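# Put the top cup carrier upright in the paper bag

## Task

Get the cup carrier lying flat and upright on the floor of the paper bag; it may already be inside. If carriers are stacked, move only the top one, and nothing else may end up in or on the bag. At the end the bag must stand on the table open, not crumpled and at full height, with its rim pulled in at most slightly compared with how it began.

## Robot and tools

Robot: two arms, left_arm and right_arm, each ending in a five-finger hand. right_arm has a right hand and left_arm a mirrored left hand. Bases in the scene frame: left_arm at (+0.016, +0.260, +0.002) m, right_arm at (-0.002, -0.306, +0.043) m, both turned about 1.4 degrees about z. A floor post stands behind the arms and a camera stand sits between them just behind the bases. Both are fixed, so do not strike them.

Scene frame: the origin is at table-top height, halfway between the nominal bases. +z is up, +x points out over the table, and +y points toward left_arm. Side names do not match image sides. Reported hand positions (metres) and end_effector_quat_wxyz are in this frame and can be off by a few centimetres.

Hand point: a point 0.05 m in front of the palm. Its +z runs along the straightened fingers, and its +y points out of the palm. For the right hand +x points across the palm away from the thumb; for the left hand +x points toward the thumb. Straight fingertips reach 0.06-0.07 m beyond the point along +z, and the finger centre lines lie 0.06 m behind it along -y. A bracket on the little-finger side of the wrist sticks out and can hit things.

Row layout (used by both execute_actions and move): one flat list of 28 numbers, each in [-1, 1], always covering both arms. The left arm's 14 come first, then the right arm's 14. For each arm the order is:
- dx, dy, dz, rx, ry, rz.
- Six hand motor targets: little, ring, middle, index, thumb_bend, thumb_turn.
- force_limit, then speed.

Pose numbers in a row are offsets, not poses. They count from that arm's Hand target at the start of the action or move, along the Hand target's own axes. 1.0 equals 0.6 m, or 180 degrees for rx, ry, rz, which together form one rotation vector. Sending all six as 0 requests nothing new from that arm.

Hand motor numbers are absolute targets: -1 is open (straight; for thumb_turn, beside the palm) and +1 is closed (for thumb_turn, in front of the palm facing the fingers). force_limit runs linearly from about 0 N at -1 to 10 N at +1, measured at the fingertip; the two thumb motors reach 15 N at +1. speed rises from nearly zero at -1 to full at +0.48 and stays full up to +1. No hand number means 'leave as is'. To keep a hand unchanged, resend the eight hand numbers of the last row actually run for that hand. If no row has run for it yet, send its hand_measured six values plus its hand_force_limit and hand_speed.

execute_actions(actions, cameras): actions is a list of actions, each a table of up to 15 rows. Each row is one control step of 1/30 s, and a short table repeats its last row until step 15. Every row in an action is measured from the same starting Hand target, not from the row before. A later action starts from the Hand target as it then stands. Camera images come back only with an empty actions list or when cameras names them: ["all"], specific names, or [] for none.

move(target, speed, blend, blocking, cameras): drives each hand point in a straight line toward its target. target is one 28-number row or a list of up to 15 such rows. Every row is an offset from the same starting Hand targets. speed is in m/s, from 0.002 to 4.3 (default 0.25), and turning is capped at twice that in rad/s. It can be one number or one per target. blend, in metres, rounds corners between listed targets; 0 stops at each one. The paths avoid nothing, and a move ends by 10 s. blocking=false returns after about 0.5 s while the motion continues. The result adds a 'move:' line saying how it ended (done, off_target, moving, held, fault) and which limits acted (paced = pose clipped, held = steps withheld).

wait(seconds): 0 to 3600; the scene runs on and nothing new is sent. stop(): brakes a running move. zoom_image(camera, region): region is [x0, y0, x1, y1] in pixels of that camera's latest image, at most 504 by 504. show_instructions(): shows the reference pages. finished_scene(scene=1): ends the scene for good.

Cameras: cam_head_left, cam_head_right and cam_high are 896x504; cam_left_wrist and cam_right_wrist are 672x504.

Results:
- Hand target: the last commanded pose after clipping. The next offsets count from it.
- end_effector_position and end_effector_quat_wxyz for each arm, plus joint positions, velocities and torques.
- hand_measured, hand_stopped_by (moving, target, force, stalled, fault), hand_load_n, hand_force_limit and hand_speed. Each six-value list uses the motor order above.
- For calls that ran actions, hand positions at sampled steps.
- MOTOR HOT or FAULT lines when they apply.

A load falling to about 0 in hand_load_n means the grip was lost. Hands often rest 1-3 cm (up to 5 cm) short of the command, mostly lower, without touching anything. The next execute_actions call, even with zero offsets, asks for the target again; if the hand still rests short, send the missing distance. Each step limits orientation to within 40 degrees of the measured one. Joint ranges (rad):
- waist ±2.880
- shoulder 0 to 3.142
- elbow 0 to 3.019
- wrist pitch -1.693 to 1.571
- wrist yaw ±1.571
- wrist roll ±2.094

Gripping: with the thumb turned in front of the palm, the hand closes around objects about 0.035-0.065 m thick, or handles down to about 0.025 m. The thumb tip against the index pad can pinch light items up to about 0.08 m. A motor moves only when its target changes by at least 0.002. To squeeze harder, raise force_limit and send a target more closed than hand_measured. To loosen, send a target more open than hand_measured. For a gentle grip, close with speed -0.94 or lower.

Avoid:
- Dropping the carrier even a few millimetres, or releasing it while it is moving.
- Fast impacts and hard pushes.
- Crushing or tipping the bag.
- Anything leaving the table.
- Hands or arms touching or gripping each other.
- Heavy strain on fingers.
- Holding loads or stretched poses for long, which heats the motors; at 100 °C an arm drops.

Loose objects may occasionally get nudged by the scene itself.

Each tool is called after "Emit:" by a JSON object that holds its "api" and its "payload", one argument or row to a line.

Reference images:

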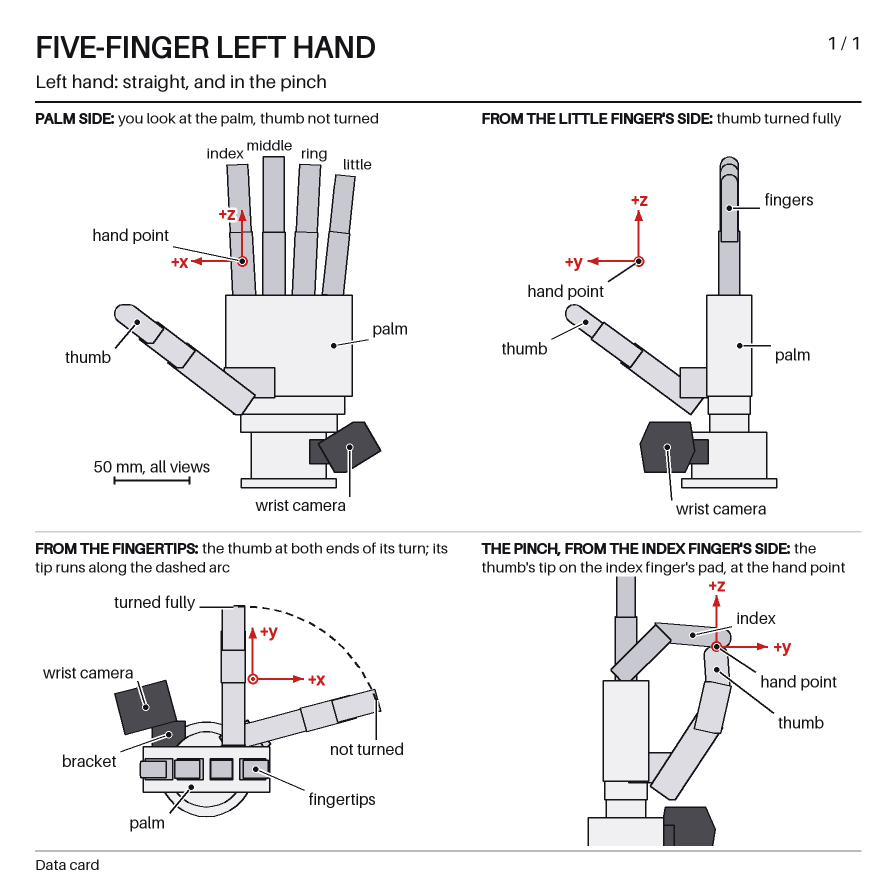

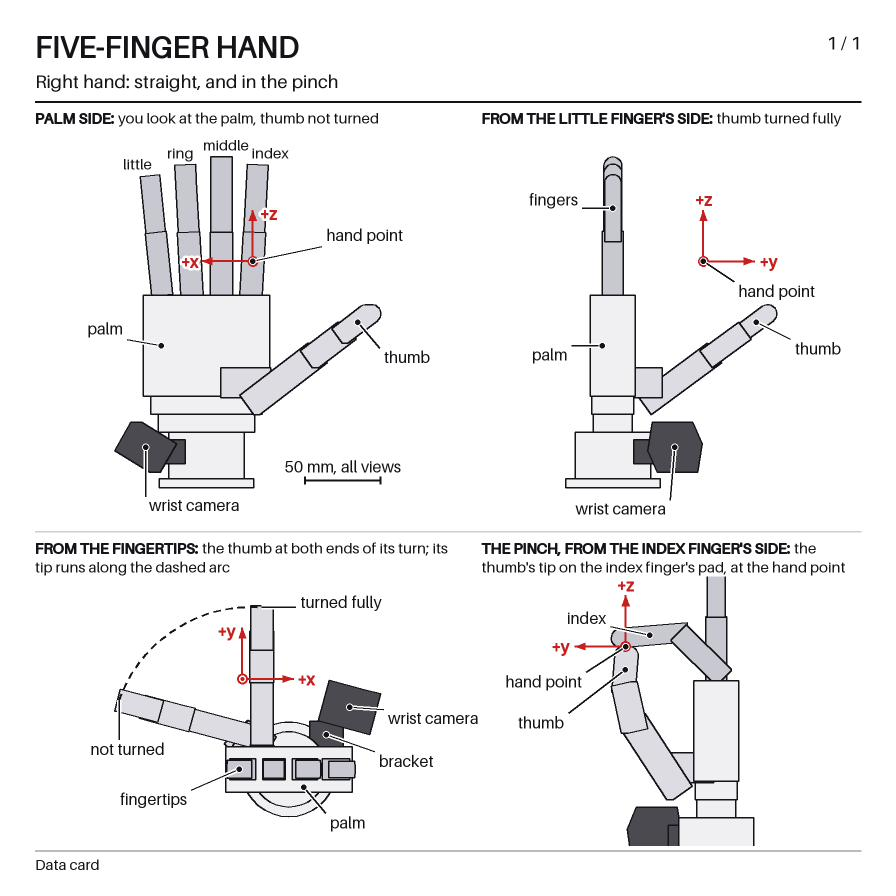

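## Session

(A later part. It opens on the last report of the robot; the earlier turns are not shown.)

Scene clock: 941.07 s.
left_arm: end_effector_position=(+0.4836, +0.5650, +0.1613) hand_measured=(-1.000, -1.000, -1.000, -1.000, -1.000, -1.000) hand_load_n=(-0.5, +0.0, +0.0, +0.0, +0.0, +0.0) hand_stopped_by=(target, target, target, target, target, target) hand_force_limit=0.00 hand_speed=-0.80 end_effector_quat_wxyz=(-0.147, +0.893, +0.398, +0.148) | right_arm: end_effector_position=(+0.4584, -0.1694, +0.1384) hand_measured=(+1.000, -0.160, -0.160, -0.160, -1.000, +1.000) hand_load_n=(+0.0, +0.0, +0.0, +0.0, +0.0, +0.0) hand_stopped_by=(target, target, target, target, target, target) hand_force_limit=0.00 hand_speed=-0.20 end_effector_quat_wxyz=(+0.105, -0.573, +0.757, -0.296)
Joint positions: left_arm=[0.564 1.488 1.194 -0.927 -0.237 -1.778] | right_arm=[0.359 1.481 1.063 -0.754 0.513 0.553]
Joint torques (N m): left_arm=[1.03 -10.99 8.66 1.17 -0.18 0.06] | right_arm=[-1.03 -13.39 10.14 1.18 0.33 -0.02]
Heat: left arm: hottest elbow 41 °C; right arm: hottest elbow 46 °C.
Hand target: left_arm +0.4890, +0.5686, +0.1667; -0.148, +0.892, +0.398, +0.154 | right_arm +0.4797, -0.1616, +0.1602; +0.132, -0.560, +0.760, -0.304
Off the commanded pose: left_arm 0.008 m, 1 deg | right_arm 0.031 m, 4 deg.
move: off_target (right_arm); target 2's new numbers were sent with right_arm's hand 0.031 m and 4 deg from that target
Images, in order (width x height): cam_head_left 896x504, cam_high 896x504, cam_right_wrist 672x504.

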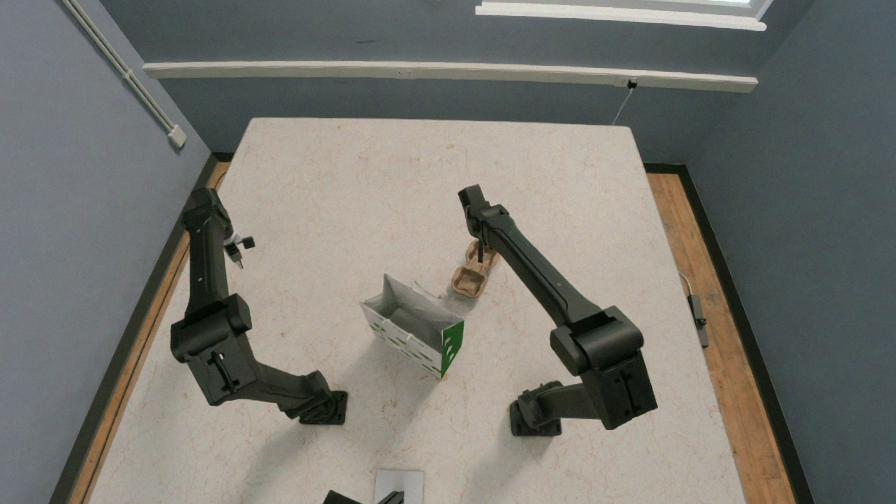

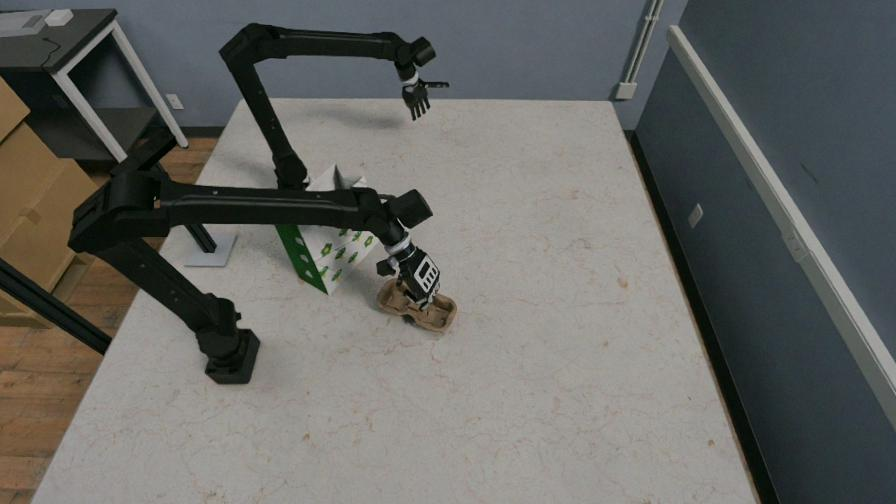

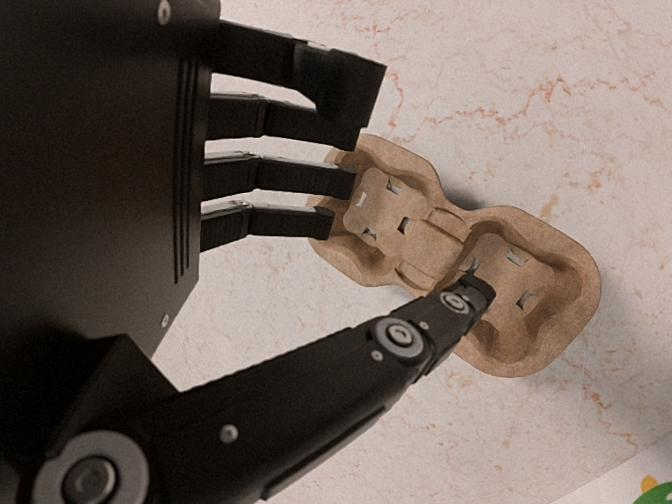

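Emit:
{"api": "move", "payload": {
  "target": [0,0,0,0,0,0,-1,-1,-1,-1,-1,-1,0,-0.8,-0.0552,0.0318,0.0688,0.0167,0,0,1,-0.16,-0.16,-0.16,-1,1,0,-0.2],
  "speed": 0.1,
  "cameras": ["cam_right_wrist", "cam_high"]
}}

Emit:
{"api": "zoom_image", "payload": {
  "camera": "cam_right_wrist",
  "region": [250, 60, 650, 360]
}}

Scene clock: 972.97 s.
left_arm: end_effector_position=(+0.4836, +0.5650, +0.1613) hand_measured=(-1.000, -1.000, -1.000, -1.000, -1.000, -1.000) hand_load_n=(+0.0, +0.0, +0.0, +0.0, +0.0, +0.0) hand_stopped_by=(target, target, target, target, target, target) hand_force_limit=0.00 hand_speed=-0.80 end_effector_quat_wxyz=(-0.147, +0.893, +0.398, +0.148) | right_arm: end_effector_position=(+0.4918, -0.1467, +0.1063) hand_measured=(+1.000, -0.160, -0.160, -0.160, -1.000, +1.000) hand_load_n=(+0.0, +0.0, +0.0, +0.0, +0.0, +0.0) hand_stopped_by=(target, target, target, target, target, target) hand_force_limit=0.00 hand_speed=-0.20 end_effector_quat_wxyz=(+0.134, -0.561, +0.751, -0.321)
Joint positions: left_arm=[0.564 1.488 1.194 -0.927 -0.237 -1.778] | right_arm=[0.393 1.582 1.063 -0.588 0.56 0.569]
Joint torques (N m): left_arm=[1.32 -10.52 8.55 1.16 -0.18 0.09] | right_arm=[-0.03 -14.27 7.46 1.51 0.33 0.02]
Heat: left arm: hottest elbow 41 °C; right arm: hottest elbow 49 °C.
Hand target: left_arm +0.4890, +0.5686, +0.1667; -0.148, +0.892, +0.398, +0.154 | right_arm +0.4986, -0.1402, +0.1116; +0.147, -0.556, +0.751, -0.324
Off the commanded pose: left_arm 0.008 m, 1 deg | right_arm 0.011 m, 2 deg.
move: off_target (right_arm)
Images, in order (width x height): cam_high 896x504, cam_right_wrist 672x504.

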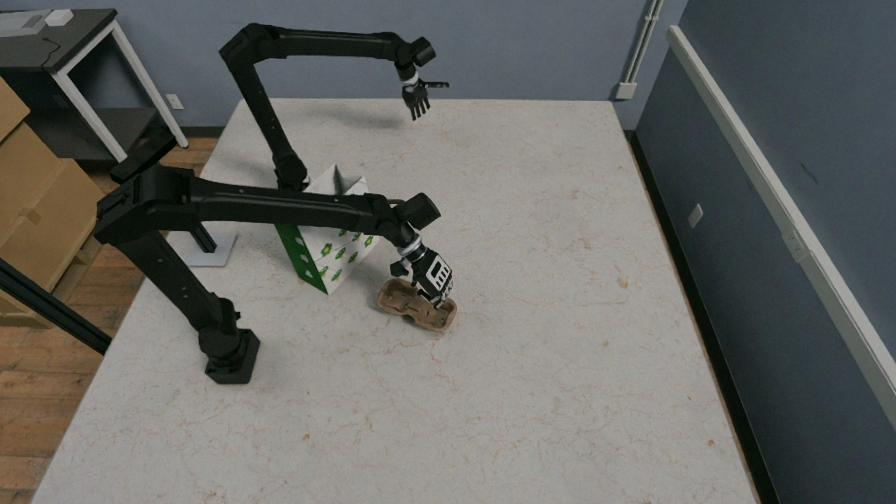

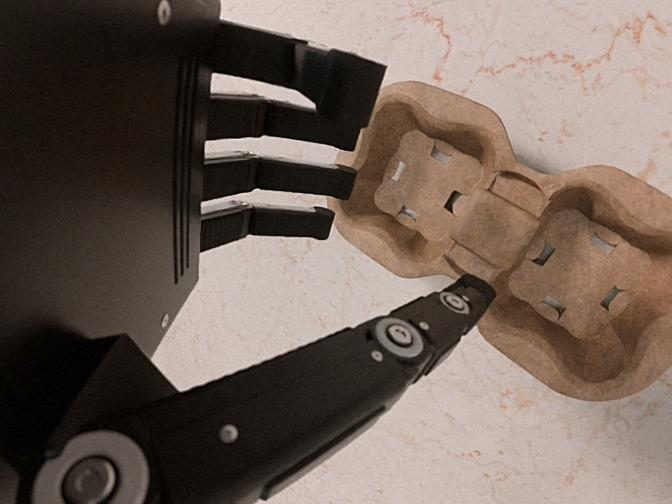

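Scaled by 1.260 from the camera's image (finer frame: 960x720).

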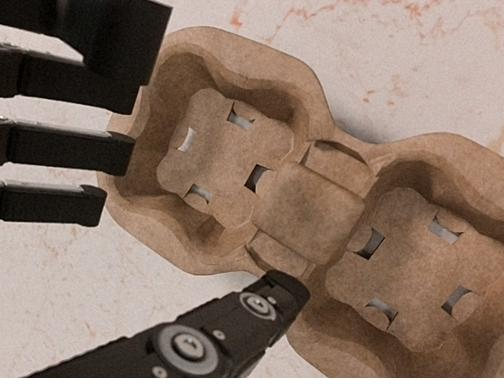

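Emit:
{"api": "move", "payload": {
  "target": [0,0,0,0,0,0,-1,-1,-1,-1,-1,-1,0,-0.8,-0.0005,0.0555,0.0325,-0.0031,0.0144,0.0166,1,-0.16,-0.16,-0.16,-1,1,0,-0.2],
  "speed": 0.08,
  "cameras": ["cam_right_wrist", "cam_high"]
}}

Emit:
{"api": "zoom_image", "payload": {
  "camera": "cam_right_wrist",
  "region": [250, 60, 672, 376]
}}

Scene clock: 1034.53 s.
left_arm: end_effector_position=(+0.4836, +0.5650, +0.1613) hand_measured=(-1.000, -1.000, -1.000, -1.000, -1.000, -1.000) hand_load_n=(+0.0, +0.0, -0.5, +0.0, +0.0, +0.0) hand_stopped_by=(target, target, target, target, target, target) hand_force_limit=0.00 hand_speed=-0.80 end_effector_quat_wxyz=(-0.147, +0.893, +0.398, +0.148) | right_arm: end_effector_position=(+0.4807, -0.1465, +0.0725) hand_measured=(+1.000, -0.160, -0.160, -0.160, -1.000, +1.000) hand_load_n=(+0.0, +0.0, +0.0, +0.0, +0.0, +0.0) hand_stopped_by=(target, target, target, target, target, target) hand_force_limit=0.00 hand_speed=-0.20 end_effector_quat_wxyz=(+0.125, -0.533, +0.770, -0.327)
Joint positions: left_arm=[0.564 1.488 1.194 -0.927 -0.237 -1.778] | right_arm=[0.413 1.621 1.011 -0.544 0.6 0.665]
Joint torques (N m): left_arm=[1.32 -10.52 8.66 1.22 -0.13 0.08] | right_arm=[-0.26 -14.27 6.57 1.42 0.39 0.01]
Heat: left arm: hottest elbow 41 °C; right arm: hottest elbow 46 °C.
Hand target: left_arm +0.4890, +0.5686, +0.1667; -0.148, +0.892, +0.398, +0.154 | right_arm +0.4852, -0.1404, +0.0752; +0.135, -0.530, +0.770, -0.328
Off the commanded pose: left_arm 0.008 m, 1 deg | right_arm 0.008 m, 1 deg.
move: done
Images, in order (width x height): cam_high 896x504, cam_right_wrist 672x504.

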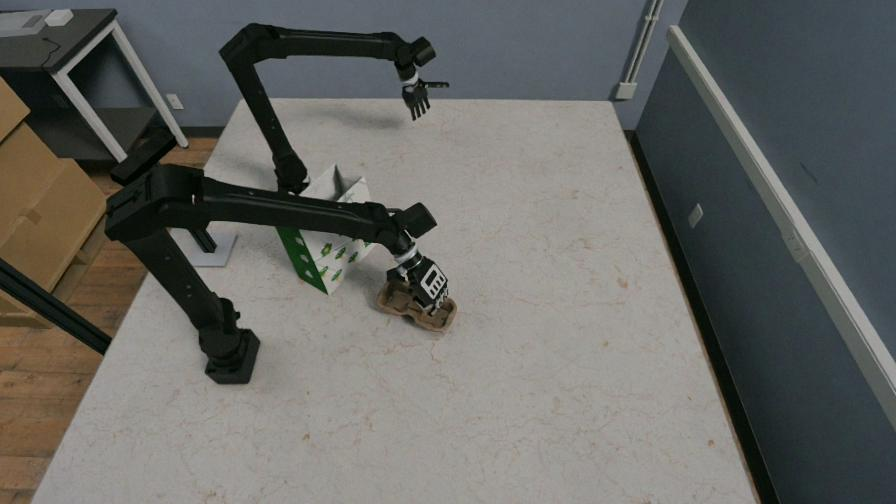

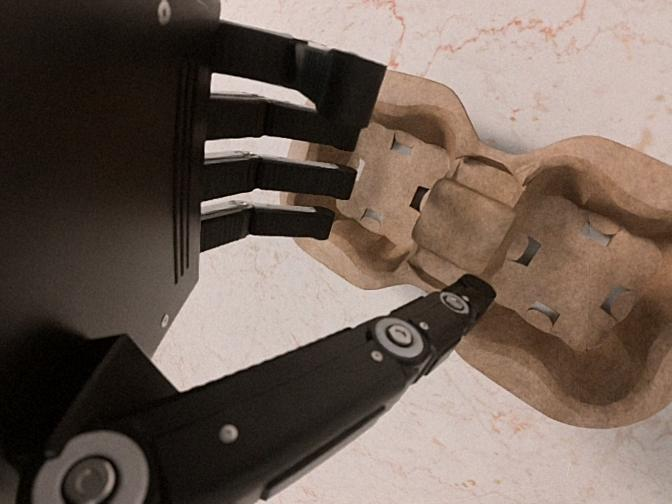

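Scaled by 1.194 from the camera's image (finer frame: 960x720).

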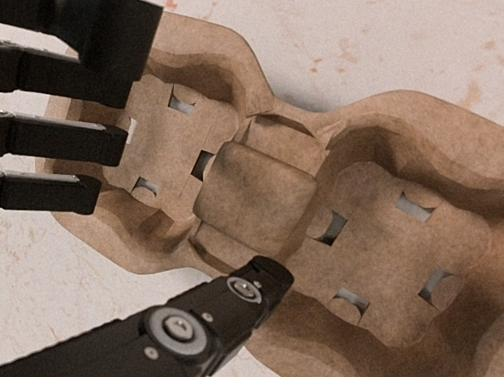

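Emit:
{"api": "move", "payload": {
  "target": [0,0,0,0,0,0,-1,-1,-1,-1,-1,-1,0,-0.8,-0.0029,0.0345,0.0197,0,0,0,1,-0.16,-0.16,-0.16,-1,1,0,-0.2],
  "speed": 0.06,
  "cameras": ["cam_right_wrist"]
}}

Emit:
{"api": "zoom_image", "payload": {
  "camera": "cam_right_wrist",
  "region": [250, 60, 672, 376]
}}

Scene clock: 1070.17 s.
left_arm: end_effector_position=(+0.4836, +0.5650, +0.1613) hand_measured=(-1.000, -1.000, -1.000, -1.000, -1.000, -1.000) hand_load_n=(+0.0, +0.0, +0.0, +0.0, +0.0, +0.0) hand_stopped_by=(target, target, target, target, target, target) hand_force_limit=0.00 hand_speed=-0.80 end_effector_quat_wxyz=(-0.147, +0.893, +0.398, +0.148) | right_arm: end_effector_position=(+0.4738, -0.1443, +0.0516) hand_measured=(+1.000, -0.160, -0.160, -0.160, -1.000, +1.000) hand_load_n=(+0.0, +0.0, +0.0, +0.0, +0.0, +0.0) hand_stopped_by=(target, target, target, target, target, target) hand_force_limit=0.00 hand_speed=-0.20 end_effector_quat_wxyz=(+0.127, -0.533, +0.770, -0.327)
Joint positions: left_arm=[0.564 1.488 1.194 -0.927 -0.237 -1.778] | right_arm=[0.424 1.644 0.972 -0.486 0.605 0.678]
Joint torques (N m): left_arm=[0.91 -10.17 8.72 1.18 -0.14 0.08] | right_arm=[-0.21 -13.92 6.31 1.37 0.35 -0.07]
Heat: left arm: hottest elbow 42 °C; right arm: hottest elbow 44 °C.
Hand target: left_arm +0.4890, +0.5686, +0.1667; -0.148, +0.892, +0.398, +0.154 | right_arm +0.4773, -0.1385, +0.0527; +0.135, -0.530, +0.770, -0.328
Off the commanded pose: left_arm 0.008 m, 1 deg | right_arm 0.007 m, 1 deg.
move: done

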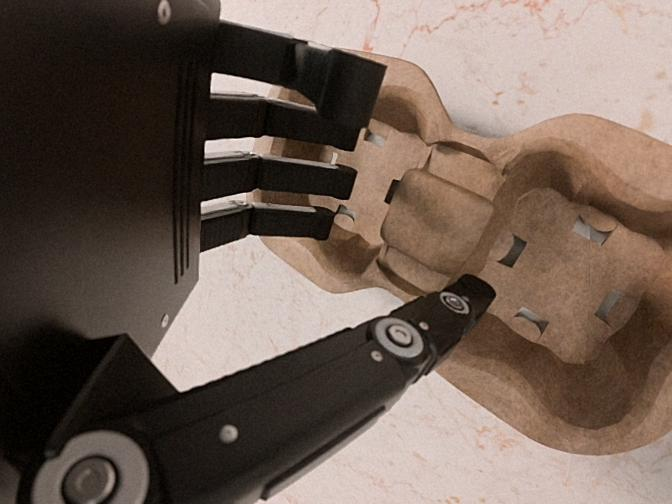

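Scaled by 1.194 from the camera's image (finer frame: 960x720).

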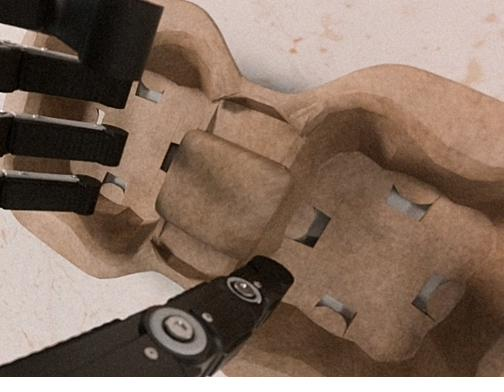

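Emit:
{"api": "move", "payload": {
  "target": [0,0,0,0,0,0,-1,-1,-1,-1,-1,-1,0,-0.8,-0.0042,0.0253,0.0187,0,0,0,1,-0.08,-0.08,-0.08,-1,1,0,-0.4],
  "speed": 0.04,
  "cameras": ["cam_right_wrist","cam_high"]
}}

Emit:
{"api": "zoom_image", "payload": {
  "camera": "cam_right_wrist",
  "region": [250, 60, 672, 376]
}}

Emit:
{"api": "zoom_image", "payload": {
  "camera": "cam_high",
  "region": [350, 180, 500, 350]
}}

Scene clock: 1086.67 s.
left_arm: end_effector_position=(+0.4836, +0.5650, +0.1613) hand_measured=(-1.000, -1.000, -1.000, -1.000, -1.000, -1.000) hand_load_n=(+0.0, +0.0, +0.0, -0.5, +0.0, +0.0) hand_stopped_by=(target, target, target, target, target, target) hand_force_limit=0.00 hand_speed=-0.80 end_effector_quat_wxyz=(-0.147, +0.893, +0.398, +0.148) | right_arm: end_effector_position=(+0.4708, -0.1430, +0.0340) hand_measured=(+1.000, -0.080, -0.080, -0.080, -1.000, +1.000) hand_load_n=(+0.0, +0.0, +0.0, +0.0, +0.0, +0.5) hand_stopped_by=(target, target, target, target, target, target) hand_force_limit=0.00 hand_speed=-0.40 end_effector_quat_wxyz=(+0.127, -0.532, +0.770, -0.328)
Joint positions: left_arm=[0.564 1.488 1.194 -0.927 -0.237 -1.778] | right_arm=[0.429 1.671 0.949 -0.438 0.608 0.685]
Joint torques (N m): left_arm=[1.32 -10.52 8.72 1.14 -0.13 0.03] | right_arm=[-0.26 -14.39 6.02 1.42 0.39 0.03]
Heat: left arm: hottest elbow 42 °C; right arm: hottest elbow 43 °C.
Hand target: left_arm +0.4890, +0.5686, +0.1667; -0.148, +0.892, +0.398, +0.154 | right_arm +0.4737, -0.1370, +0.0341; +0.135, -0.530, +0.770, -0.328
Off the commanded pose: left_arm 0.008 m, 1 deg | right_arm 0.007 m, 1 deg.
move: done
Images, in order (width x height): cam_high 896x504, cam_right_wrist 672x504.

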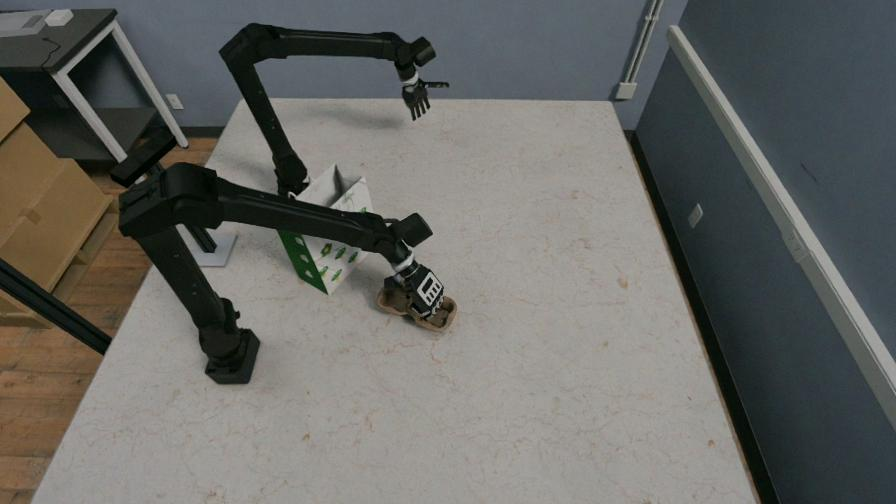

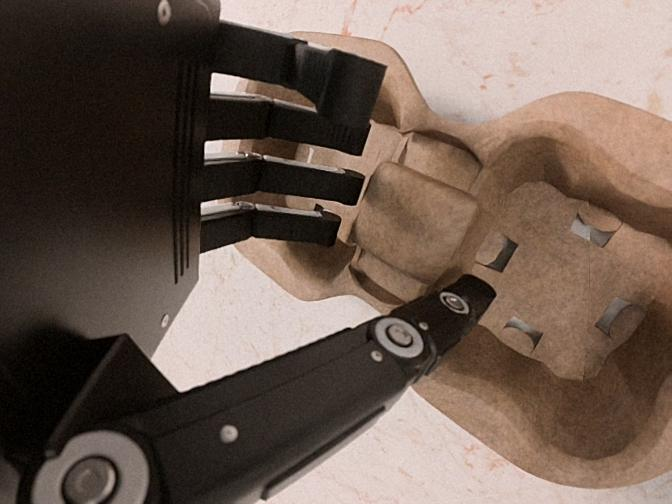

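Scaled by 1.194 from the camera's image (finer frame: 960x720).

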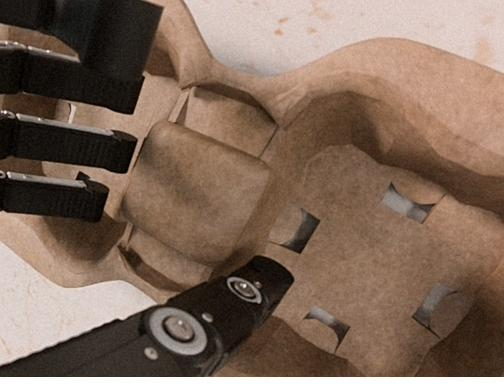

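Scaled by 2.965 from the camera's image (finer frame: 1280x720).

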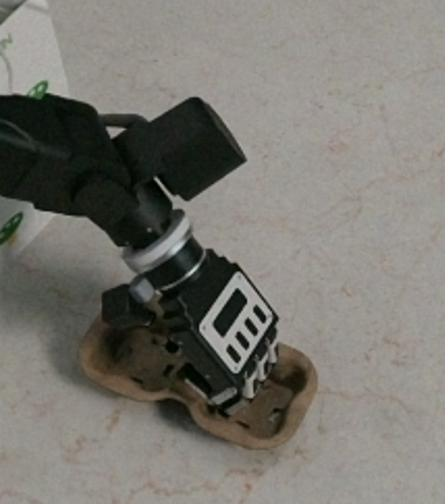

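Emit:
{"api": "move", "payload": {
  "target": [0,0,0,0,0,0,-1,-1,-1,-1,-1,-1,0,-0.8,-0.001,0.0048,0.0055,0,0,0,1,-0.08,-0.08,-0.08,-1,1,0,-0.4],
  "speed": 0.04
}}

Emit:
{"api": "move", "payload": {
  "target": [0,0,0,0,0,0,-1,-1,-1,-1,-1,-1,0,-0.8,0,0,0,0,0,0,1,0.3,0.3,0.3,-1,1,-0.7,-0.94],
  "speed": 0.04,
  "cameras": ["cam_right_wrist"]
}}

Scene clock: 1107.37 s.
left_arm: end_effector_position=(+0.4836, +0.5650, +0.1613) hand_measured=(-1.000, -1.000, -1.000, -1.000, -1.000, -1.000) hand_load_n=(+0.0, +0.0, +0.5, +0.0, +0.0, +0.0) hand_stopped_by=(target, target, target, target, target, target) hand_force_limit=0.00 hand_speed=-0.80 end_effector_quat_wxyz=(-0.147, +0.893, +0.398, +0.148) | right_arm: end_effector_position=(+0.4730, -0.1420, +0.0327) hand_measured=(+1.000, -0.080, -0.080, -0.080, -1.000, +1.000) hand_load_n=(+0.0, +0.0, +0.0, +0.0, +0.0, +0.0) hand_stopped_by=(target, target, target, target, target, target) hand_force_limit=0.00 hand_speed=-0.40 end_effector_quat_wxyz=(+0.131, -0.530, +0.771, -0.328)
Joint positions: left_arm=[0.564 1.488 1.194 -0.927 -0.237 -1.778] | right_arm=[0.429 1.676 0.949 -0.425 0.608 0.686]
Joint torques (N m): left_arm=[1.26 -10.46 8.66 1.13 -0.11 0.03] | right_arm=[-0.44 -13.63 5.6 1.44 0.34 -0.02]
Heat: left arm: hottest elbow 42 °C; right arm: hottest elbow 41 °C.
Hand target: left_arm +0.4890, +0.5686, +0.1667; -0.148, +0.892, +0.398, +0.154 | right_arm +0.4737, -0.1370, +0.0297; +0.135, -0.530, +0.770, -0.329
Off the commanded pose: left_arm 0.008 m, 1 deg | right_arm 0.006 m, 1 deg.
move: done

Scene clock: 1109.87 s.
left_arm: end_effector_position=(+0.4836, +0.5650, +0.1613) hand_measured=(-1.000, -1.000, -1.000, -1.000, -1.000, -1.000) hand_load_n=(+0.0, +0.0, +0.0, +0.0, +0.0, +0.0) hand_stopped_by=(target, target, target, target, target, target) hand_force_limit=0.00 hand_speed=-0.80 end_effector_quat_wxyz=(-0.147, +0.893, +0.398, +0.148) | right_arm: end_effector_position=(+0.4731, -0.1420, +0.0327) hand_measured=(+1.000, +0.300, +0.264, +0.300, -1.000, +1.000) hand_load_n=(+0.0, +0.0, +2.0, +0.5, +0.0, +0.5) hand_stopped_by=(target, target, force, target, target, target) hand_force_limit=-0.70 hand_speed=-0.94 end_effector_quat_wxyz=(+0.131, -0.530, +0.771, -0.328)
Joint positions: left_arm=[0.564 1.488 1.194 -0.927 -0.237 -1.778] | right_arm=[0.429 1.676 0.949 -0.425 0.608 0.686]
Joint torques (N m): left_arm=[0.91 -10.81 8.57 1.17 -0.1 0.06] | right_arm=[-0.26 -14.04 5.7 1.36 0.35 0.01]
Heat: left arm: hottest elbow 42 °C; right arm: hottest elbow 41 °C.
Hand target: left_arm +0.4890, +0.5686, +0.1667; -0.148, +0.892, +0.398, +0.154 | right_arm +0.4737, -0.1370, +0.0298; +0.135, -0.530, +0.770, -0.328
Off the commanded pose: left_arm 0.008 m, 1 deg | right_arm 0.006 m, 1 deg.
move: done

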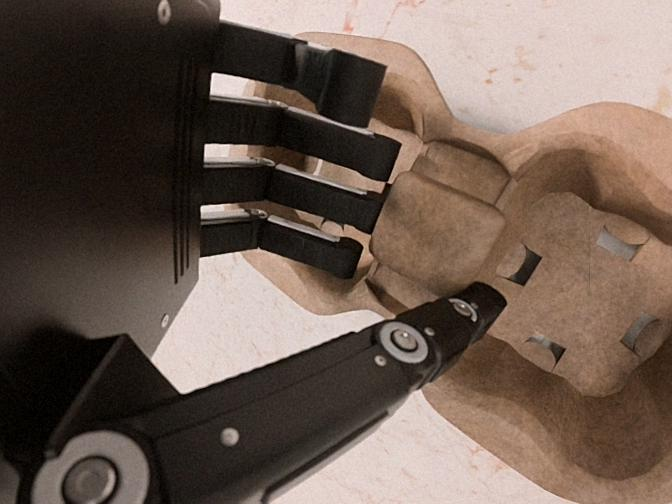

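Emit:
{"api": "move", "payload": {
  "target": [0,0,0,0,0,0,-1,-1,-1,-1,-1,-1,0,-0.8,0,0,0,0,0,0,1,0.5,0.55,0.6,-1,1,-0.45,-0.94],
  "speed": 0.04,
  "cameras": ["cam_right_wrist"]
}}

Emit:
{"api": "zoom_image", "payload": {
  "camera": "cam_right_wrist",
  "region": [250, 60, 672, 376]
}}

Scene clock: 1116.93 s.
left_arm: end_effector_position=(+0.4836, +0.5650, +0.1613) hand_measured=(-1.000, -1.000, -1.000, -1.000, -1.000, -1.000) hand_load_n=(+0.0, +0.0, +0.0, +0.0, +0.0, +0.0) hand_stopped_by=(target, target, target, target, target, target) hand_force_limit=0.00 hand_speed=-0.80 end_effector_quat_wxyz=(-0.147, +0.893, +0.398, +0.148) | right_arm: end_effector_position=(+0.4731, -0.1419, +0.0327) hand_measured=(+1.000, +0.500, +0.268, +0.600, -1.000, +1.000) hand_load_n=(+0.0, +0.0, +3.0, +0.0, +0.5, +0.5) hand_stopped_by=(target, target, force, target, target, target) hand_force_limit=-0.45 hand_speed=-0.94 end_effector_quat_wxyz=(+0.131, -0.530, +0.771, -0.328)
Joint positions: left_arm=[0.564 1.488 1.194 -0.927 -0.237 -1.778] | right_arm=[0.429 1.676 0.949 -0.425 0.608 0.687]
Joint torques (N m): left_arm=[1.44 -10.52 8.8 1.09 -0.11 0.11] | right_arm=[-0.03 -13.51 5.68 1.42 0.4 0.04]
Heat: left arm: hottest elbow 42 °C; right arm: hottest elbow 41 °C.
Hand target: left_arm +0.4890, +0.5686, +0.1667; -0.148, +0.892, +0.398, +0.154 | right_arm +0.4737, -0.1370, +0.0298; +0.135, -0.530, +0.770, -0.329
Off the commanded pose: left_arm 0.008 m, 1 deg | right_arm 0.006 m, 1 deg.
move: done

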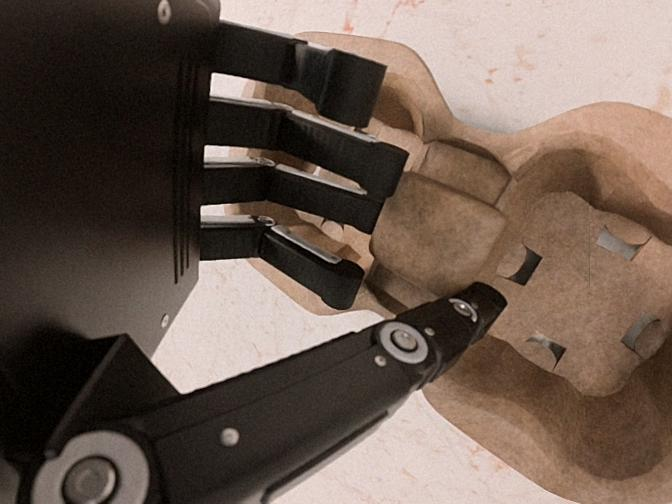

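Scaled by 1.194 from the camera's image (finer frame: 960x720).

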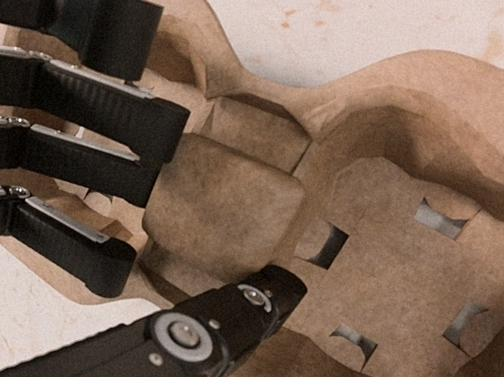

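Emit:
{"api": "move", "payload": {
  "target": [0,0,0,0,0,0,-1,-1,-1,-1,-1,-1,0,-0.8,0,0,0,0,0,0,1,-0.08,-0.08,-0.08,-1,1,-0.45,-0.7],
  "speed": 0.04
}}

Emit:
{"api": "move", "payload": {
  "target": [0,0,0,0,0,0,-1,-1,-1,-1,-1,-1,0,-0.8,0.0143,0.0037,0.004,0,0,0,1,-0.08,-0.08,-0.08,-1,1,-0.45,-0.94],
  "speed": 0.04,
  "cameras": ["cam_right_wrist"]
}}

Emit:
{"api": "zoom_image", "payload": {
  "camera": "cam_right_wrist",
  "region": [250, 60, 672, 376]
}}

Scene clock: 1139.87 s.
left_arm: end_effector_position=(+0.4836, +0.5650, +0.1613) hand_measured=(-1.000, -1.000, -1.000, -1.000, -1.000, -1.000) hand_load_n=(+0.0, +0.0, +0.0, +0.0, +0.0, +0.0) hand_stopped_by=(target, target, target, target, target, target) hand_force_limit=0.00 hand_speed=-0.80 end_effector_quat_wxyz=(-0.147, +0.893, +0.398, +0.148) | right_arm: end_effector_position=(+0.4722, -0.1425, +0.0318) hand_measured=(+1.000, -0.080, -0.080, -0.080, -1.000, +1.000) hand_load_n=(+0.0, +0.0, +0.0, +0.0, +0.0, +0.0) hand_stopped_by=(target, target, target, target, target, target) hand_force_limit=-0.45 hand_speed=-0.70 end_effector_quat_wxyz=(+0.130, -0.530, +0.771, -0.328)
Joint positions: left_arm=[0.564 1.488 1.194 -0.927 -0.237 -1.778] | right_arm=[0.429 1.677 0.946 -0.425 0.608 0.687]
Joint torques (N m): left_arm=[1.2 -10.58 8.62 1.21 -0.1 0.06] | right_arm=[-0.5 -13.39 5.79 1.37 0.34 0.01]
Heat: left arm: hottest elbow 42 °C; right arm: hottest elbow 40 °C.
Hand target: left_arm +0.4890, +0.5686, +0.1667; -0.148, +0.892, +0.398, +0.154 | right_arm +0.4736, -0.1371, +0.0296; +0.135, -0.530, +0.770, -0.328
Off the commanded pose: left_arm 0.008 m, 1 deg | right_arm 0.006 m, 1 deg.
move: done

Scene clock: 1140.43 s.
left_arm: end_effector_position=(+0.4836, +0.5650, +0.1613) hand_measured=(-1.000, -1.000, -1.000, -1.000, -1.000, -1.000) hand_load_n=(+0.0, +0.0, +0.0, +0.0, +0.0, +0.0) hand_stopped_by=(target, target, target, target, target, target) hand_force_limit=0.00 hand_speed=-0.80 end_effector_quat_wxyz=(-0.147, +0.893, +0.398, +0.148) | right_arm: end_effector_position=(+0.4692, -0.1439, +0.0274) hand_measured=(+1.000, -0.080, -0.080, -0.080, -1.000, +1.000) hand_load_n=(+0.0, +0.0, -1.0, +0.0, +0.0, +0.0) hand_stopped_by=(target, target, target, target, target, target) hand_force_limit=-0.45 hand_speed=-0.94 end_effector_quat_wxyz=(+0.132, -0.530, +0.771, -0.329)
Joint positions: left_arm=[0.564 1.488 1.194 -0.927 -0.237 -1.778] | right_arm=[0.429 1.677 0.93 -0.404 0.608 0.686]
Joint torques (N m): left_arm=[1.55 -10.05 8.68 1.07 -0.15 0.1] | right_arm=[-1.49 -14.86 5.27 1.17 0.23 -0.19]
Heat: left arm: hottest elbow 42 °C; right arm: hottest elbow 40 °C.
Hand target: left_arm +0.4890, +0.5686, +0.1667; -0.148, +0.892, +0.398, +0.154 | right_arm +0.4700, -0.1452, +0.0277; +0.135, -0.530, +0.770, -0.328
Off the commanded pose: left_arm 0.008 m, 1 deg | right_arm 0.002 m, 0 deg.
move: done

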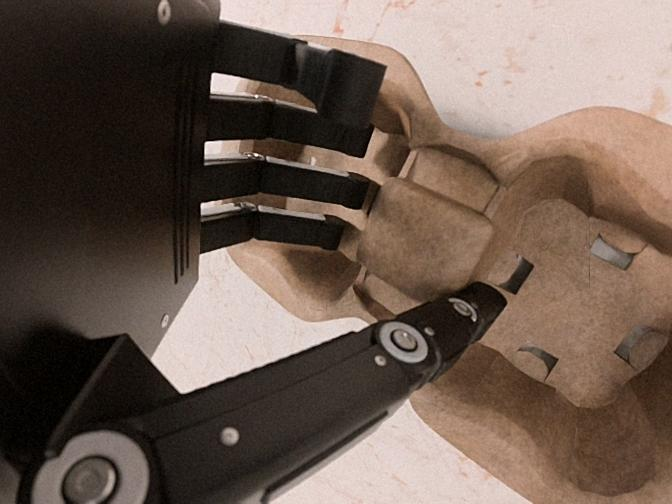

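Scaled by 1.194 from the camera's image (finer frame: 960x720).

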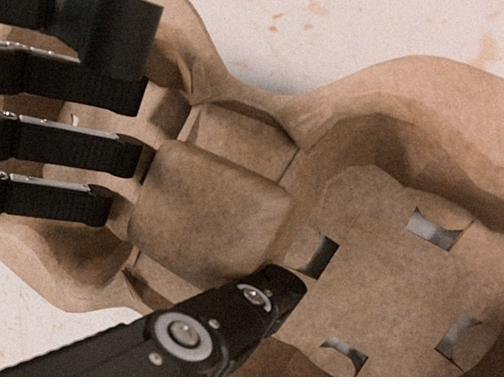

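Emit:
{"api": "move", "payload": {
  "target": [0,0,0,0,0,0,-1,-1,-1,-1,-1,-1,0,-0.8,0,0,0,0,0,0,1,0.5,0.5,0.5,-1,1,-0.6,-0.94],
  "speed": 0.04,
  "cameras": ["cam_right_wrist"]
}}

Emit:
{"api": "zoom_image", "payload": {
  "camera": "cam_right_wrist",
  "region": [250, 60, 672, 376]
}}

Scene clock: 1152.63 s.
left_arm: end_effector_position=(+0.4836, +0.5650, +0.1613) hand_measured=(-1.000, -1.000, -1.000, -1.000, -1.000, -1.000) hand_load_n=(+0.0, +0.0, +0.0, +0.0, +0.0, +0.0) hand_stopped_by=(target, target, target, target, target, target) hand_force_limit=0.00 hand_speed=-0.80 end_effector_quat_wxyz=(-0.147, +0.893, +0.398, +0.148) | right_arm: end_effector_position=(+0.4663, -0.1448, +0.0249) hand_measured=(+1.000, +0.364, +0.224, +0.330, -1.000, +1.000) hand_load_n=(+0.0, +2.5, +1.0, +1.5, +1.0, +1.0) hand_stopped_by=(target, force, force, force, target, target) hand_force_limit=-0.60 hand_speed=-0.94 end_effector_quat_wxyz=(+0.130, -0.531, +0.771, -0.327)
Joint positions: left_arm=[0.564 1.488 1.194 -0.927 -0.237 -1.778] | right_arm=[0.429 1.677 0.923 -0.402 0.606 0.686]
Joint torques (N m): left_arm=[0.91 -10.64 8.72 1.14 -0.13 0.08] | right_arm=[-1.32 -14.8 5.71 1.2 0.26 -0.15]
Heat: left arm: hottest elbow 42 °C; right arm: hottest elbow 40 °C.
Hand target: left_arm +0.4890, +0.5686, +0.1667; -0.148, +0.892, +0.398, +0.154 | right_arm +0.4699, -0.1452, +0.0276; +0.135, -0.530, +0.770, -0.328
Off the commanded pose: left_arm 0.008 m, 1 deg | right_arm 0.005 m, 1 deg.
move: done

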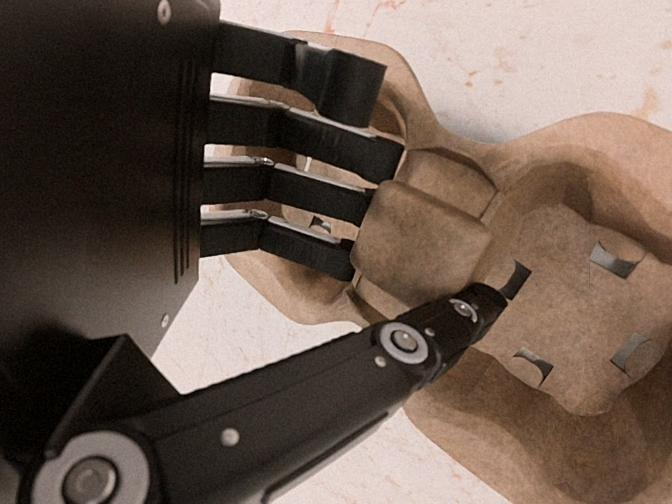

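Scaled by 1.194 from the camera's image (finer frame: 960x720).

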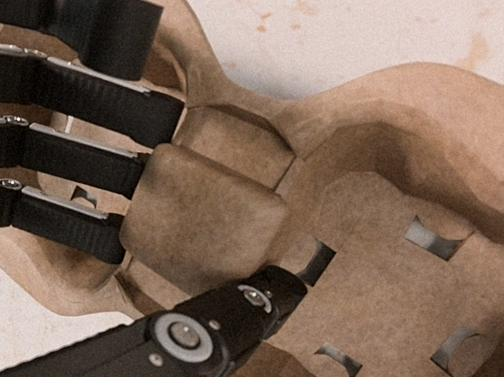

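Emit:
{"api": "move", "payload": {
  "target": [0,0,0,0,0,0,-1,-1,-1,-1,-1,-1,0,-0.8,0,0,0,0,0,0,1,0.55,0.55,0.55,-1,1,-0.4,-0.94],
  "speed": 0.04
}}

Emit:
{"api": "move", "payload": {
  "target": [0,0,0,0,0,0,-1,-1,-1,-1,-1,-1,0,-0.8,0.0093,-0.0432,-0.0498,0,0,0,1,0.55,0.55,0.55,-1,1,-0.4,-0.94],
  "speed": 0.05,
  "cameras": ["cam_right_wrist","cam_high"]
}}

Emit:
{"api": "zoom_image", "payload": {
  "camera": "cam_high",
  "region": [350, 180, 500, 350]
}}

Scene clock: 1180.60 s.
left_arm: end_effector_position=(+0.4836, +0.5650, +0.1613) hand_measured=(-1.000, -1.000, -1.000, -1.000, -1.000, -1.000) hand_load_n=(+0.0, +0.0, +0.0, -0.5, +0.0, +0.0) hand_stopped_by=(target, target, target, target, target, target) hand_force_limit=0.00 hand_speed=-0.80 end_effector_quat_wxyz=(-0.147, +0.893, +0.398, +0.148) | right_arm: end_effector_position=(+0.4663, -0.1448, +0.0249) hand_measured=(+1.000, +0.374, +0.234, +0.346, -1.000, +1.000) hand_load_n=(+0.0, +3.0, +3.0, +3.5, +1.0, +1.5) hand_stopped_by=(target, force, force, force, target, target) hand_force_limit=-0.40 hand_speed=-0.94 end_effector_quat_wxyz=(+0.130, -0.531, +0.771, -0.327)
Joint positions: left_arm=[0.564 1.488 1.194 -0.927 -0.237 -1.778] | right_arm=[0.429 1.677 0.923 -0.402 0.606 0.686]
Joint torques (N m): left_arm=[1.03 -10.58 8.62 1.21 -0.13 0.11] | right_arm=[-1.08 -14.62 5.61 1.21 0.28 -0.19]
Heat: left arm: hottest elbow 42 °C; right arm: hottest elbow 40 °C.
Hand target: left_arm +0.4890, +0.5686, +0.1667; -0.148, +0.892, +0.398, +0.154 | right_arm +0.4699, -0.1452, +0.0276; +0.135, -0.530, +0.770, -0.328
Off the commanded pose: left_arm 0.008 m, 1 deg | right_arm 0.005 m, 1 deg.
move: done

Scene clock: 1181.87 s.
left_arm: end_effector_position=(+0.4836, +0.5650, +0.1613) hand_measured=(-1.000, -1.000, -1.000, -1.000, -1.000, -1.000) hand_load_n=(+0.0, +0.0, +0.0, +0.0, +0.0, +0.0) hand_stopped_by=(target, target, target, target, target, target) hand_force_limit=0.00 hand_speed=-0.80 end_effector_quat_wxyz=(-0.147, +0.893, +0.398, +0.148) | right_arm: end_effector_position=(+0.4522, -0.1517, +0.0465) hand_measured=(+1.000, +0.374, +0.234, +0.346, -1.000, +1.000) hand_load_n=(+0.0, +3.0, +3.0, +3.5, +1.5, +2.0) hand_stopped_by=(target, force, force, force, target, target) hand_force_limit=-0.40 hand_speed=-0.94 end_effector_quat_wxyz=(+0.115, -0.537, +0.770, -0.325)
Joint positions: left_arm=[0.564 1.488 1.194 -0.927 -0.237 -1.778] | right_arm=[0.429 1.614 0.923 -0.496 0.606 0.686]
Joint torques (N m): left_arm=[0.91 -10.7 8.72 1.16 -0.13 0.08] | right_arm=[-0.73 -14.68 8.69 0.4 0.26 -0.13]
Heat: left arm: hottest elbow 42 °C; right arm: hottest elbow 40 °C.
Hand target: left_arm +0.4890, +0.5686, +0.1667; -0.148, +0.892, +0.398, +0.154 | right_arm +0.4700, -0.1452, +0.0676; +0.135, -0.530, +0.770, -0.328
Off the commanded pose: left_arm 0.008 m, 1 deg | right_arm 0.028 m, 2 deg.
move: off_target (right_arm)
Images, in order (width x height): cam_high 896x504, cam_right_wrist 672x504.

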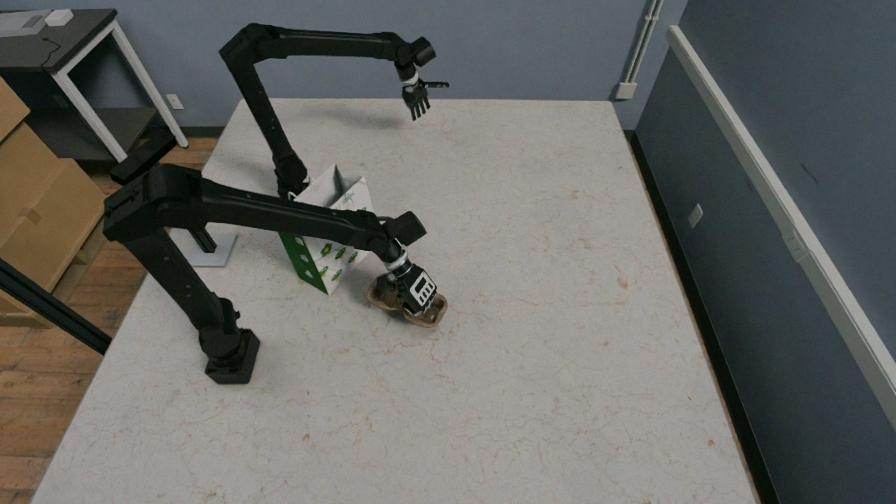

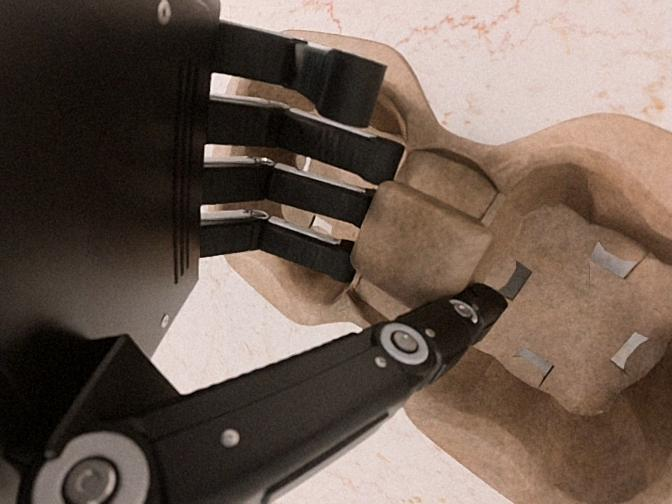

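Scaled by 2.965 from the camera's image (finer frame: 1280x720).

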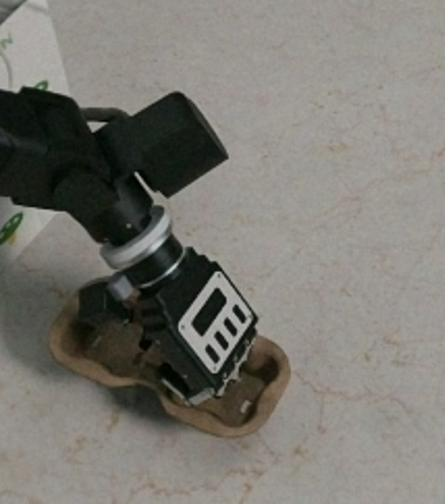

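Emit:
{"api": "move", "payload": {
  "target": [0,0,0,0,0,0,-1,-1,-1,-1,-1,-1,0,-0.8,0.0739,-0.343,-0.3955,0,0,0,1,0.55,0.55,0.55,-1,1,-0.4,-0.94],
  "speed": 0.12,
  "cameras": ["cam_right_wrist","cam_high","cam_head_left"]
}}

Scene clock: 1216.00 s.
left_arm: end_effector_position=(+0.4836, +0.5650, +0.1613) hand_measured=(-1.000, -1.000, -1.000, -1.000, -1.000, -1.000) hand_load_n=(+0.0, +0.0, +0.0, +0.0, -0.5, +0.0) hand_stopped_by=(target, target, target, target, target, target) hand_force_limit=0.00 hand_speed=-0.80 end_effector_quat_wxyz=(-0.147, +0.893, +0.398, +0.148) | right_arm: end_effector_position=(+0.4619, -0.1468, +0.3671) hand_measured=(+1.000, +0.374, +0.234, +0.346, -1.000, +1.000) hand_load_n=(+0.0, +3.0, +3.0, +3.0, +1.0, +2.0) hand_stopped_by=(target, force, force, force, target, target) hand_force_limit=-0.40 hand_speed=-0.94 end_effector_quat_wxyz=(+0.122, -0.534, +0.770, -0.326)
Joint positions: left_arm=[0.564 1.488 1.194 -0.927 -0.237 -1.778] | right_arm=[0.429 1.418 1.594 -1.349 0.605 0.686]
Joint torques (N m): left_arm=[1.49 -10.7 8.83 1.32 -0.14 0.06] | right_arm=[-0.38 -12.57 10.8 0.43 0.31 -0.14]
Heat: left arm: hottest elbow 43 °C; right arm: hottest elbow 45 °C.
Hand target: left_arm +0.4890, +0.5686, +0.1667; -0.148, +0.892, +0.398, +0.154 | right_arm +0.4697, -0.1452, +0.3849; +0.135, -0.530, +0.770, -0.328
Off the commanded pose: left_arm 0.008 m, 1 deg | right_arm 0.019 m, 2 deg.
move: off_target (right_arm)
Images, in order (width x height): cam_head_left 896x504, cam_high 896x504, cam_right_wrist 672x504.

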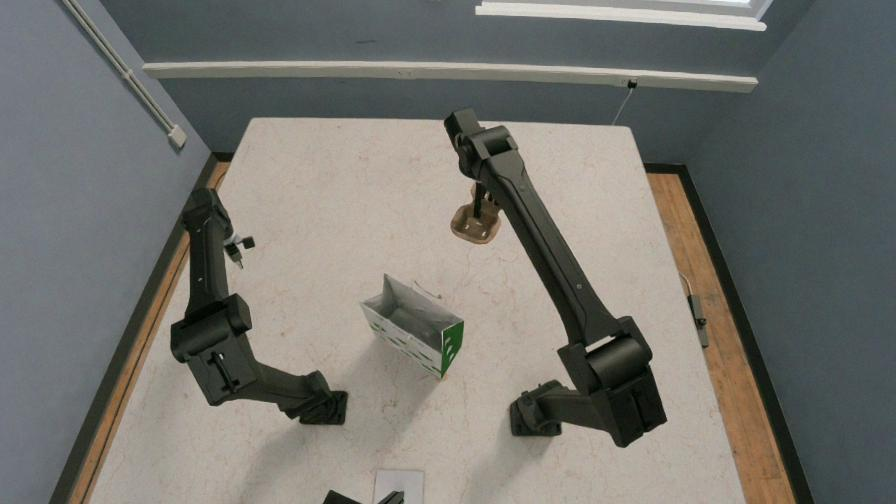

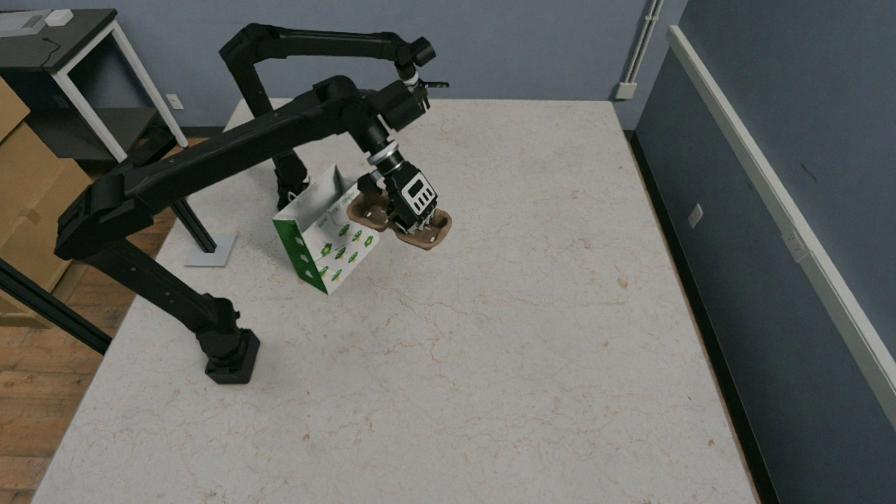

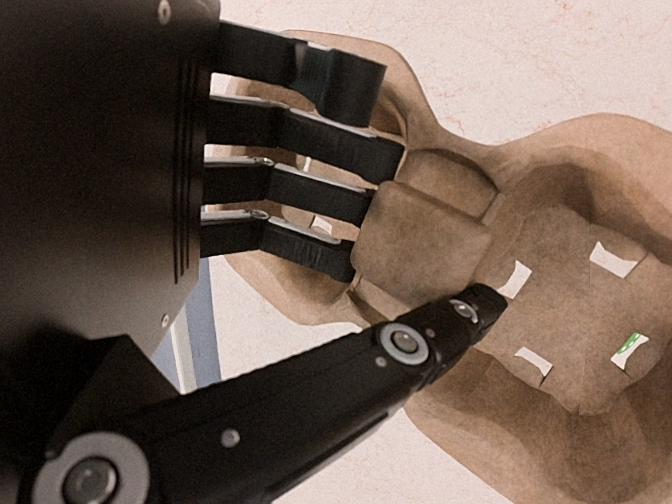

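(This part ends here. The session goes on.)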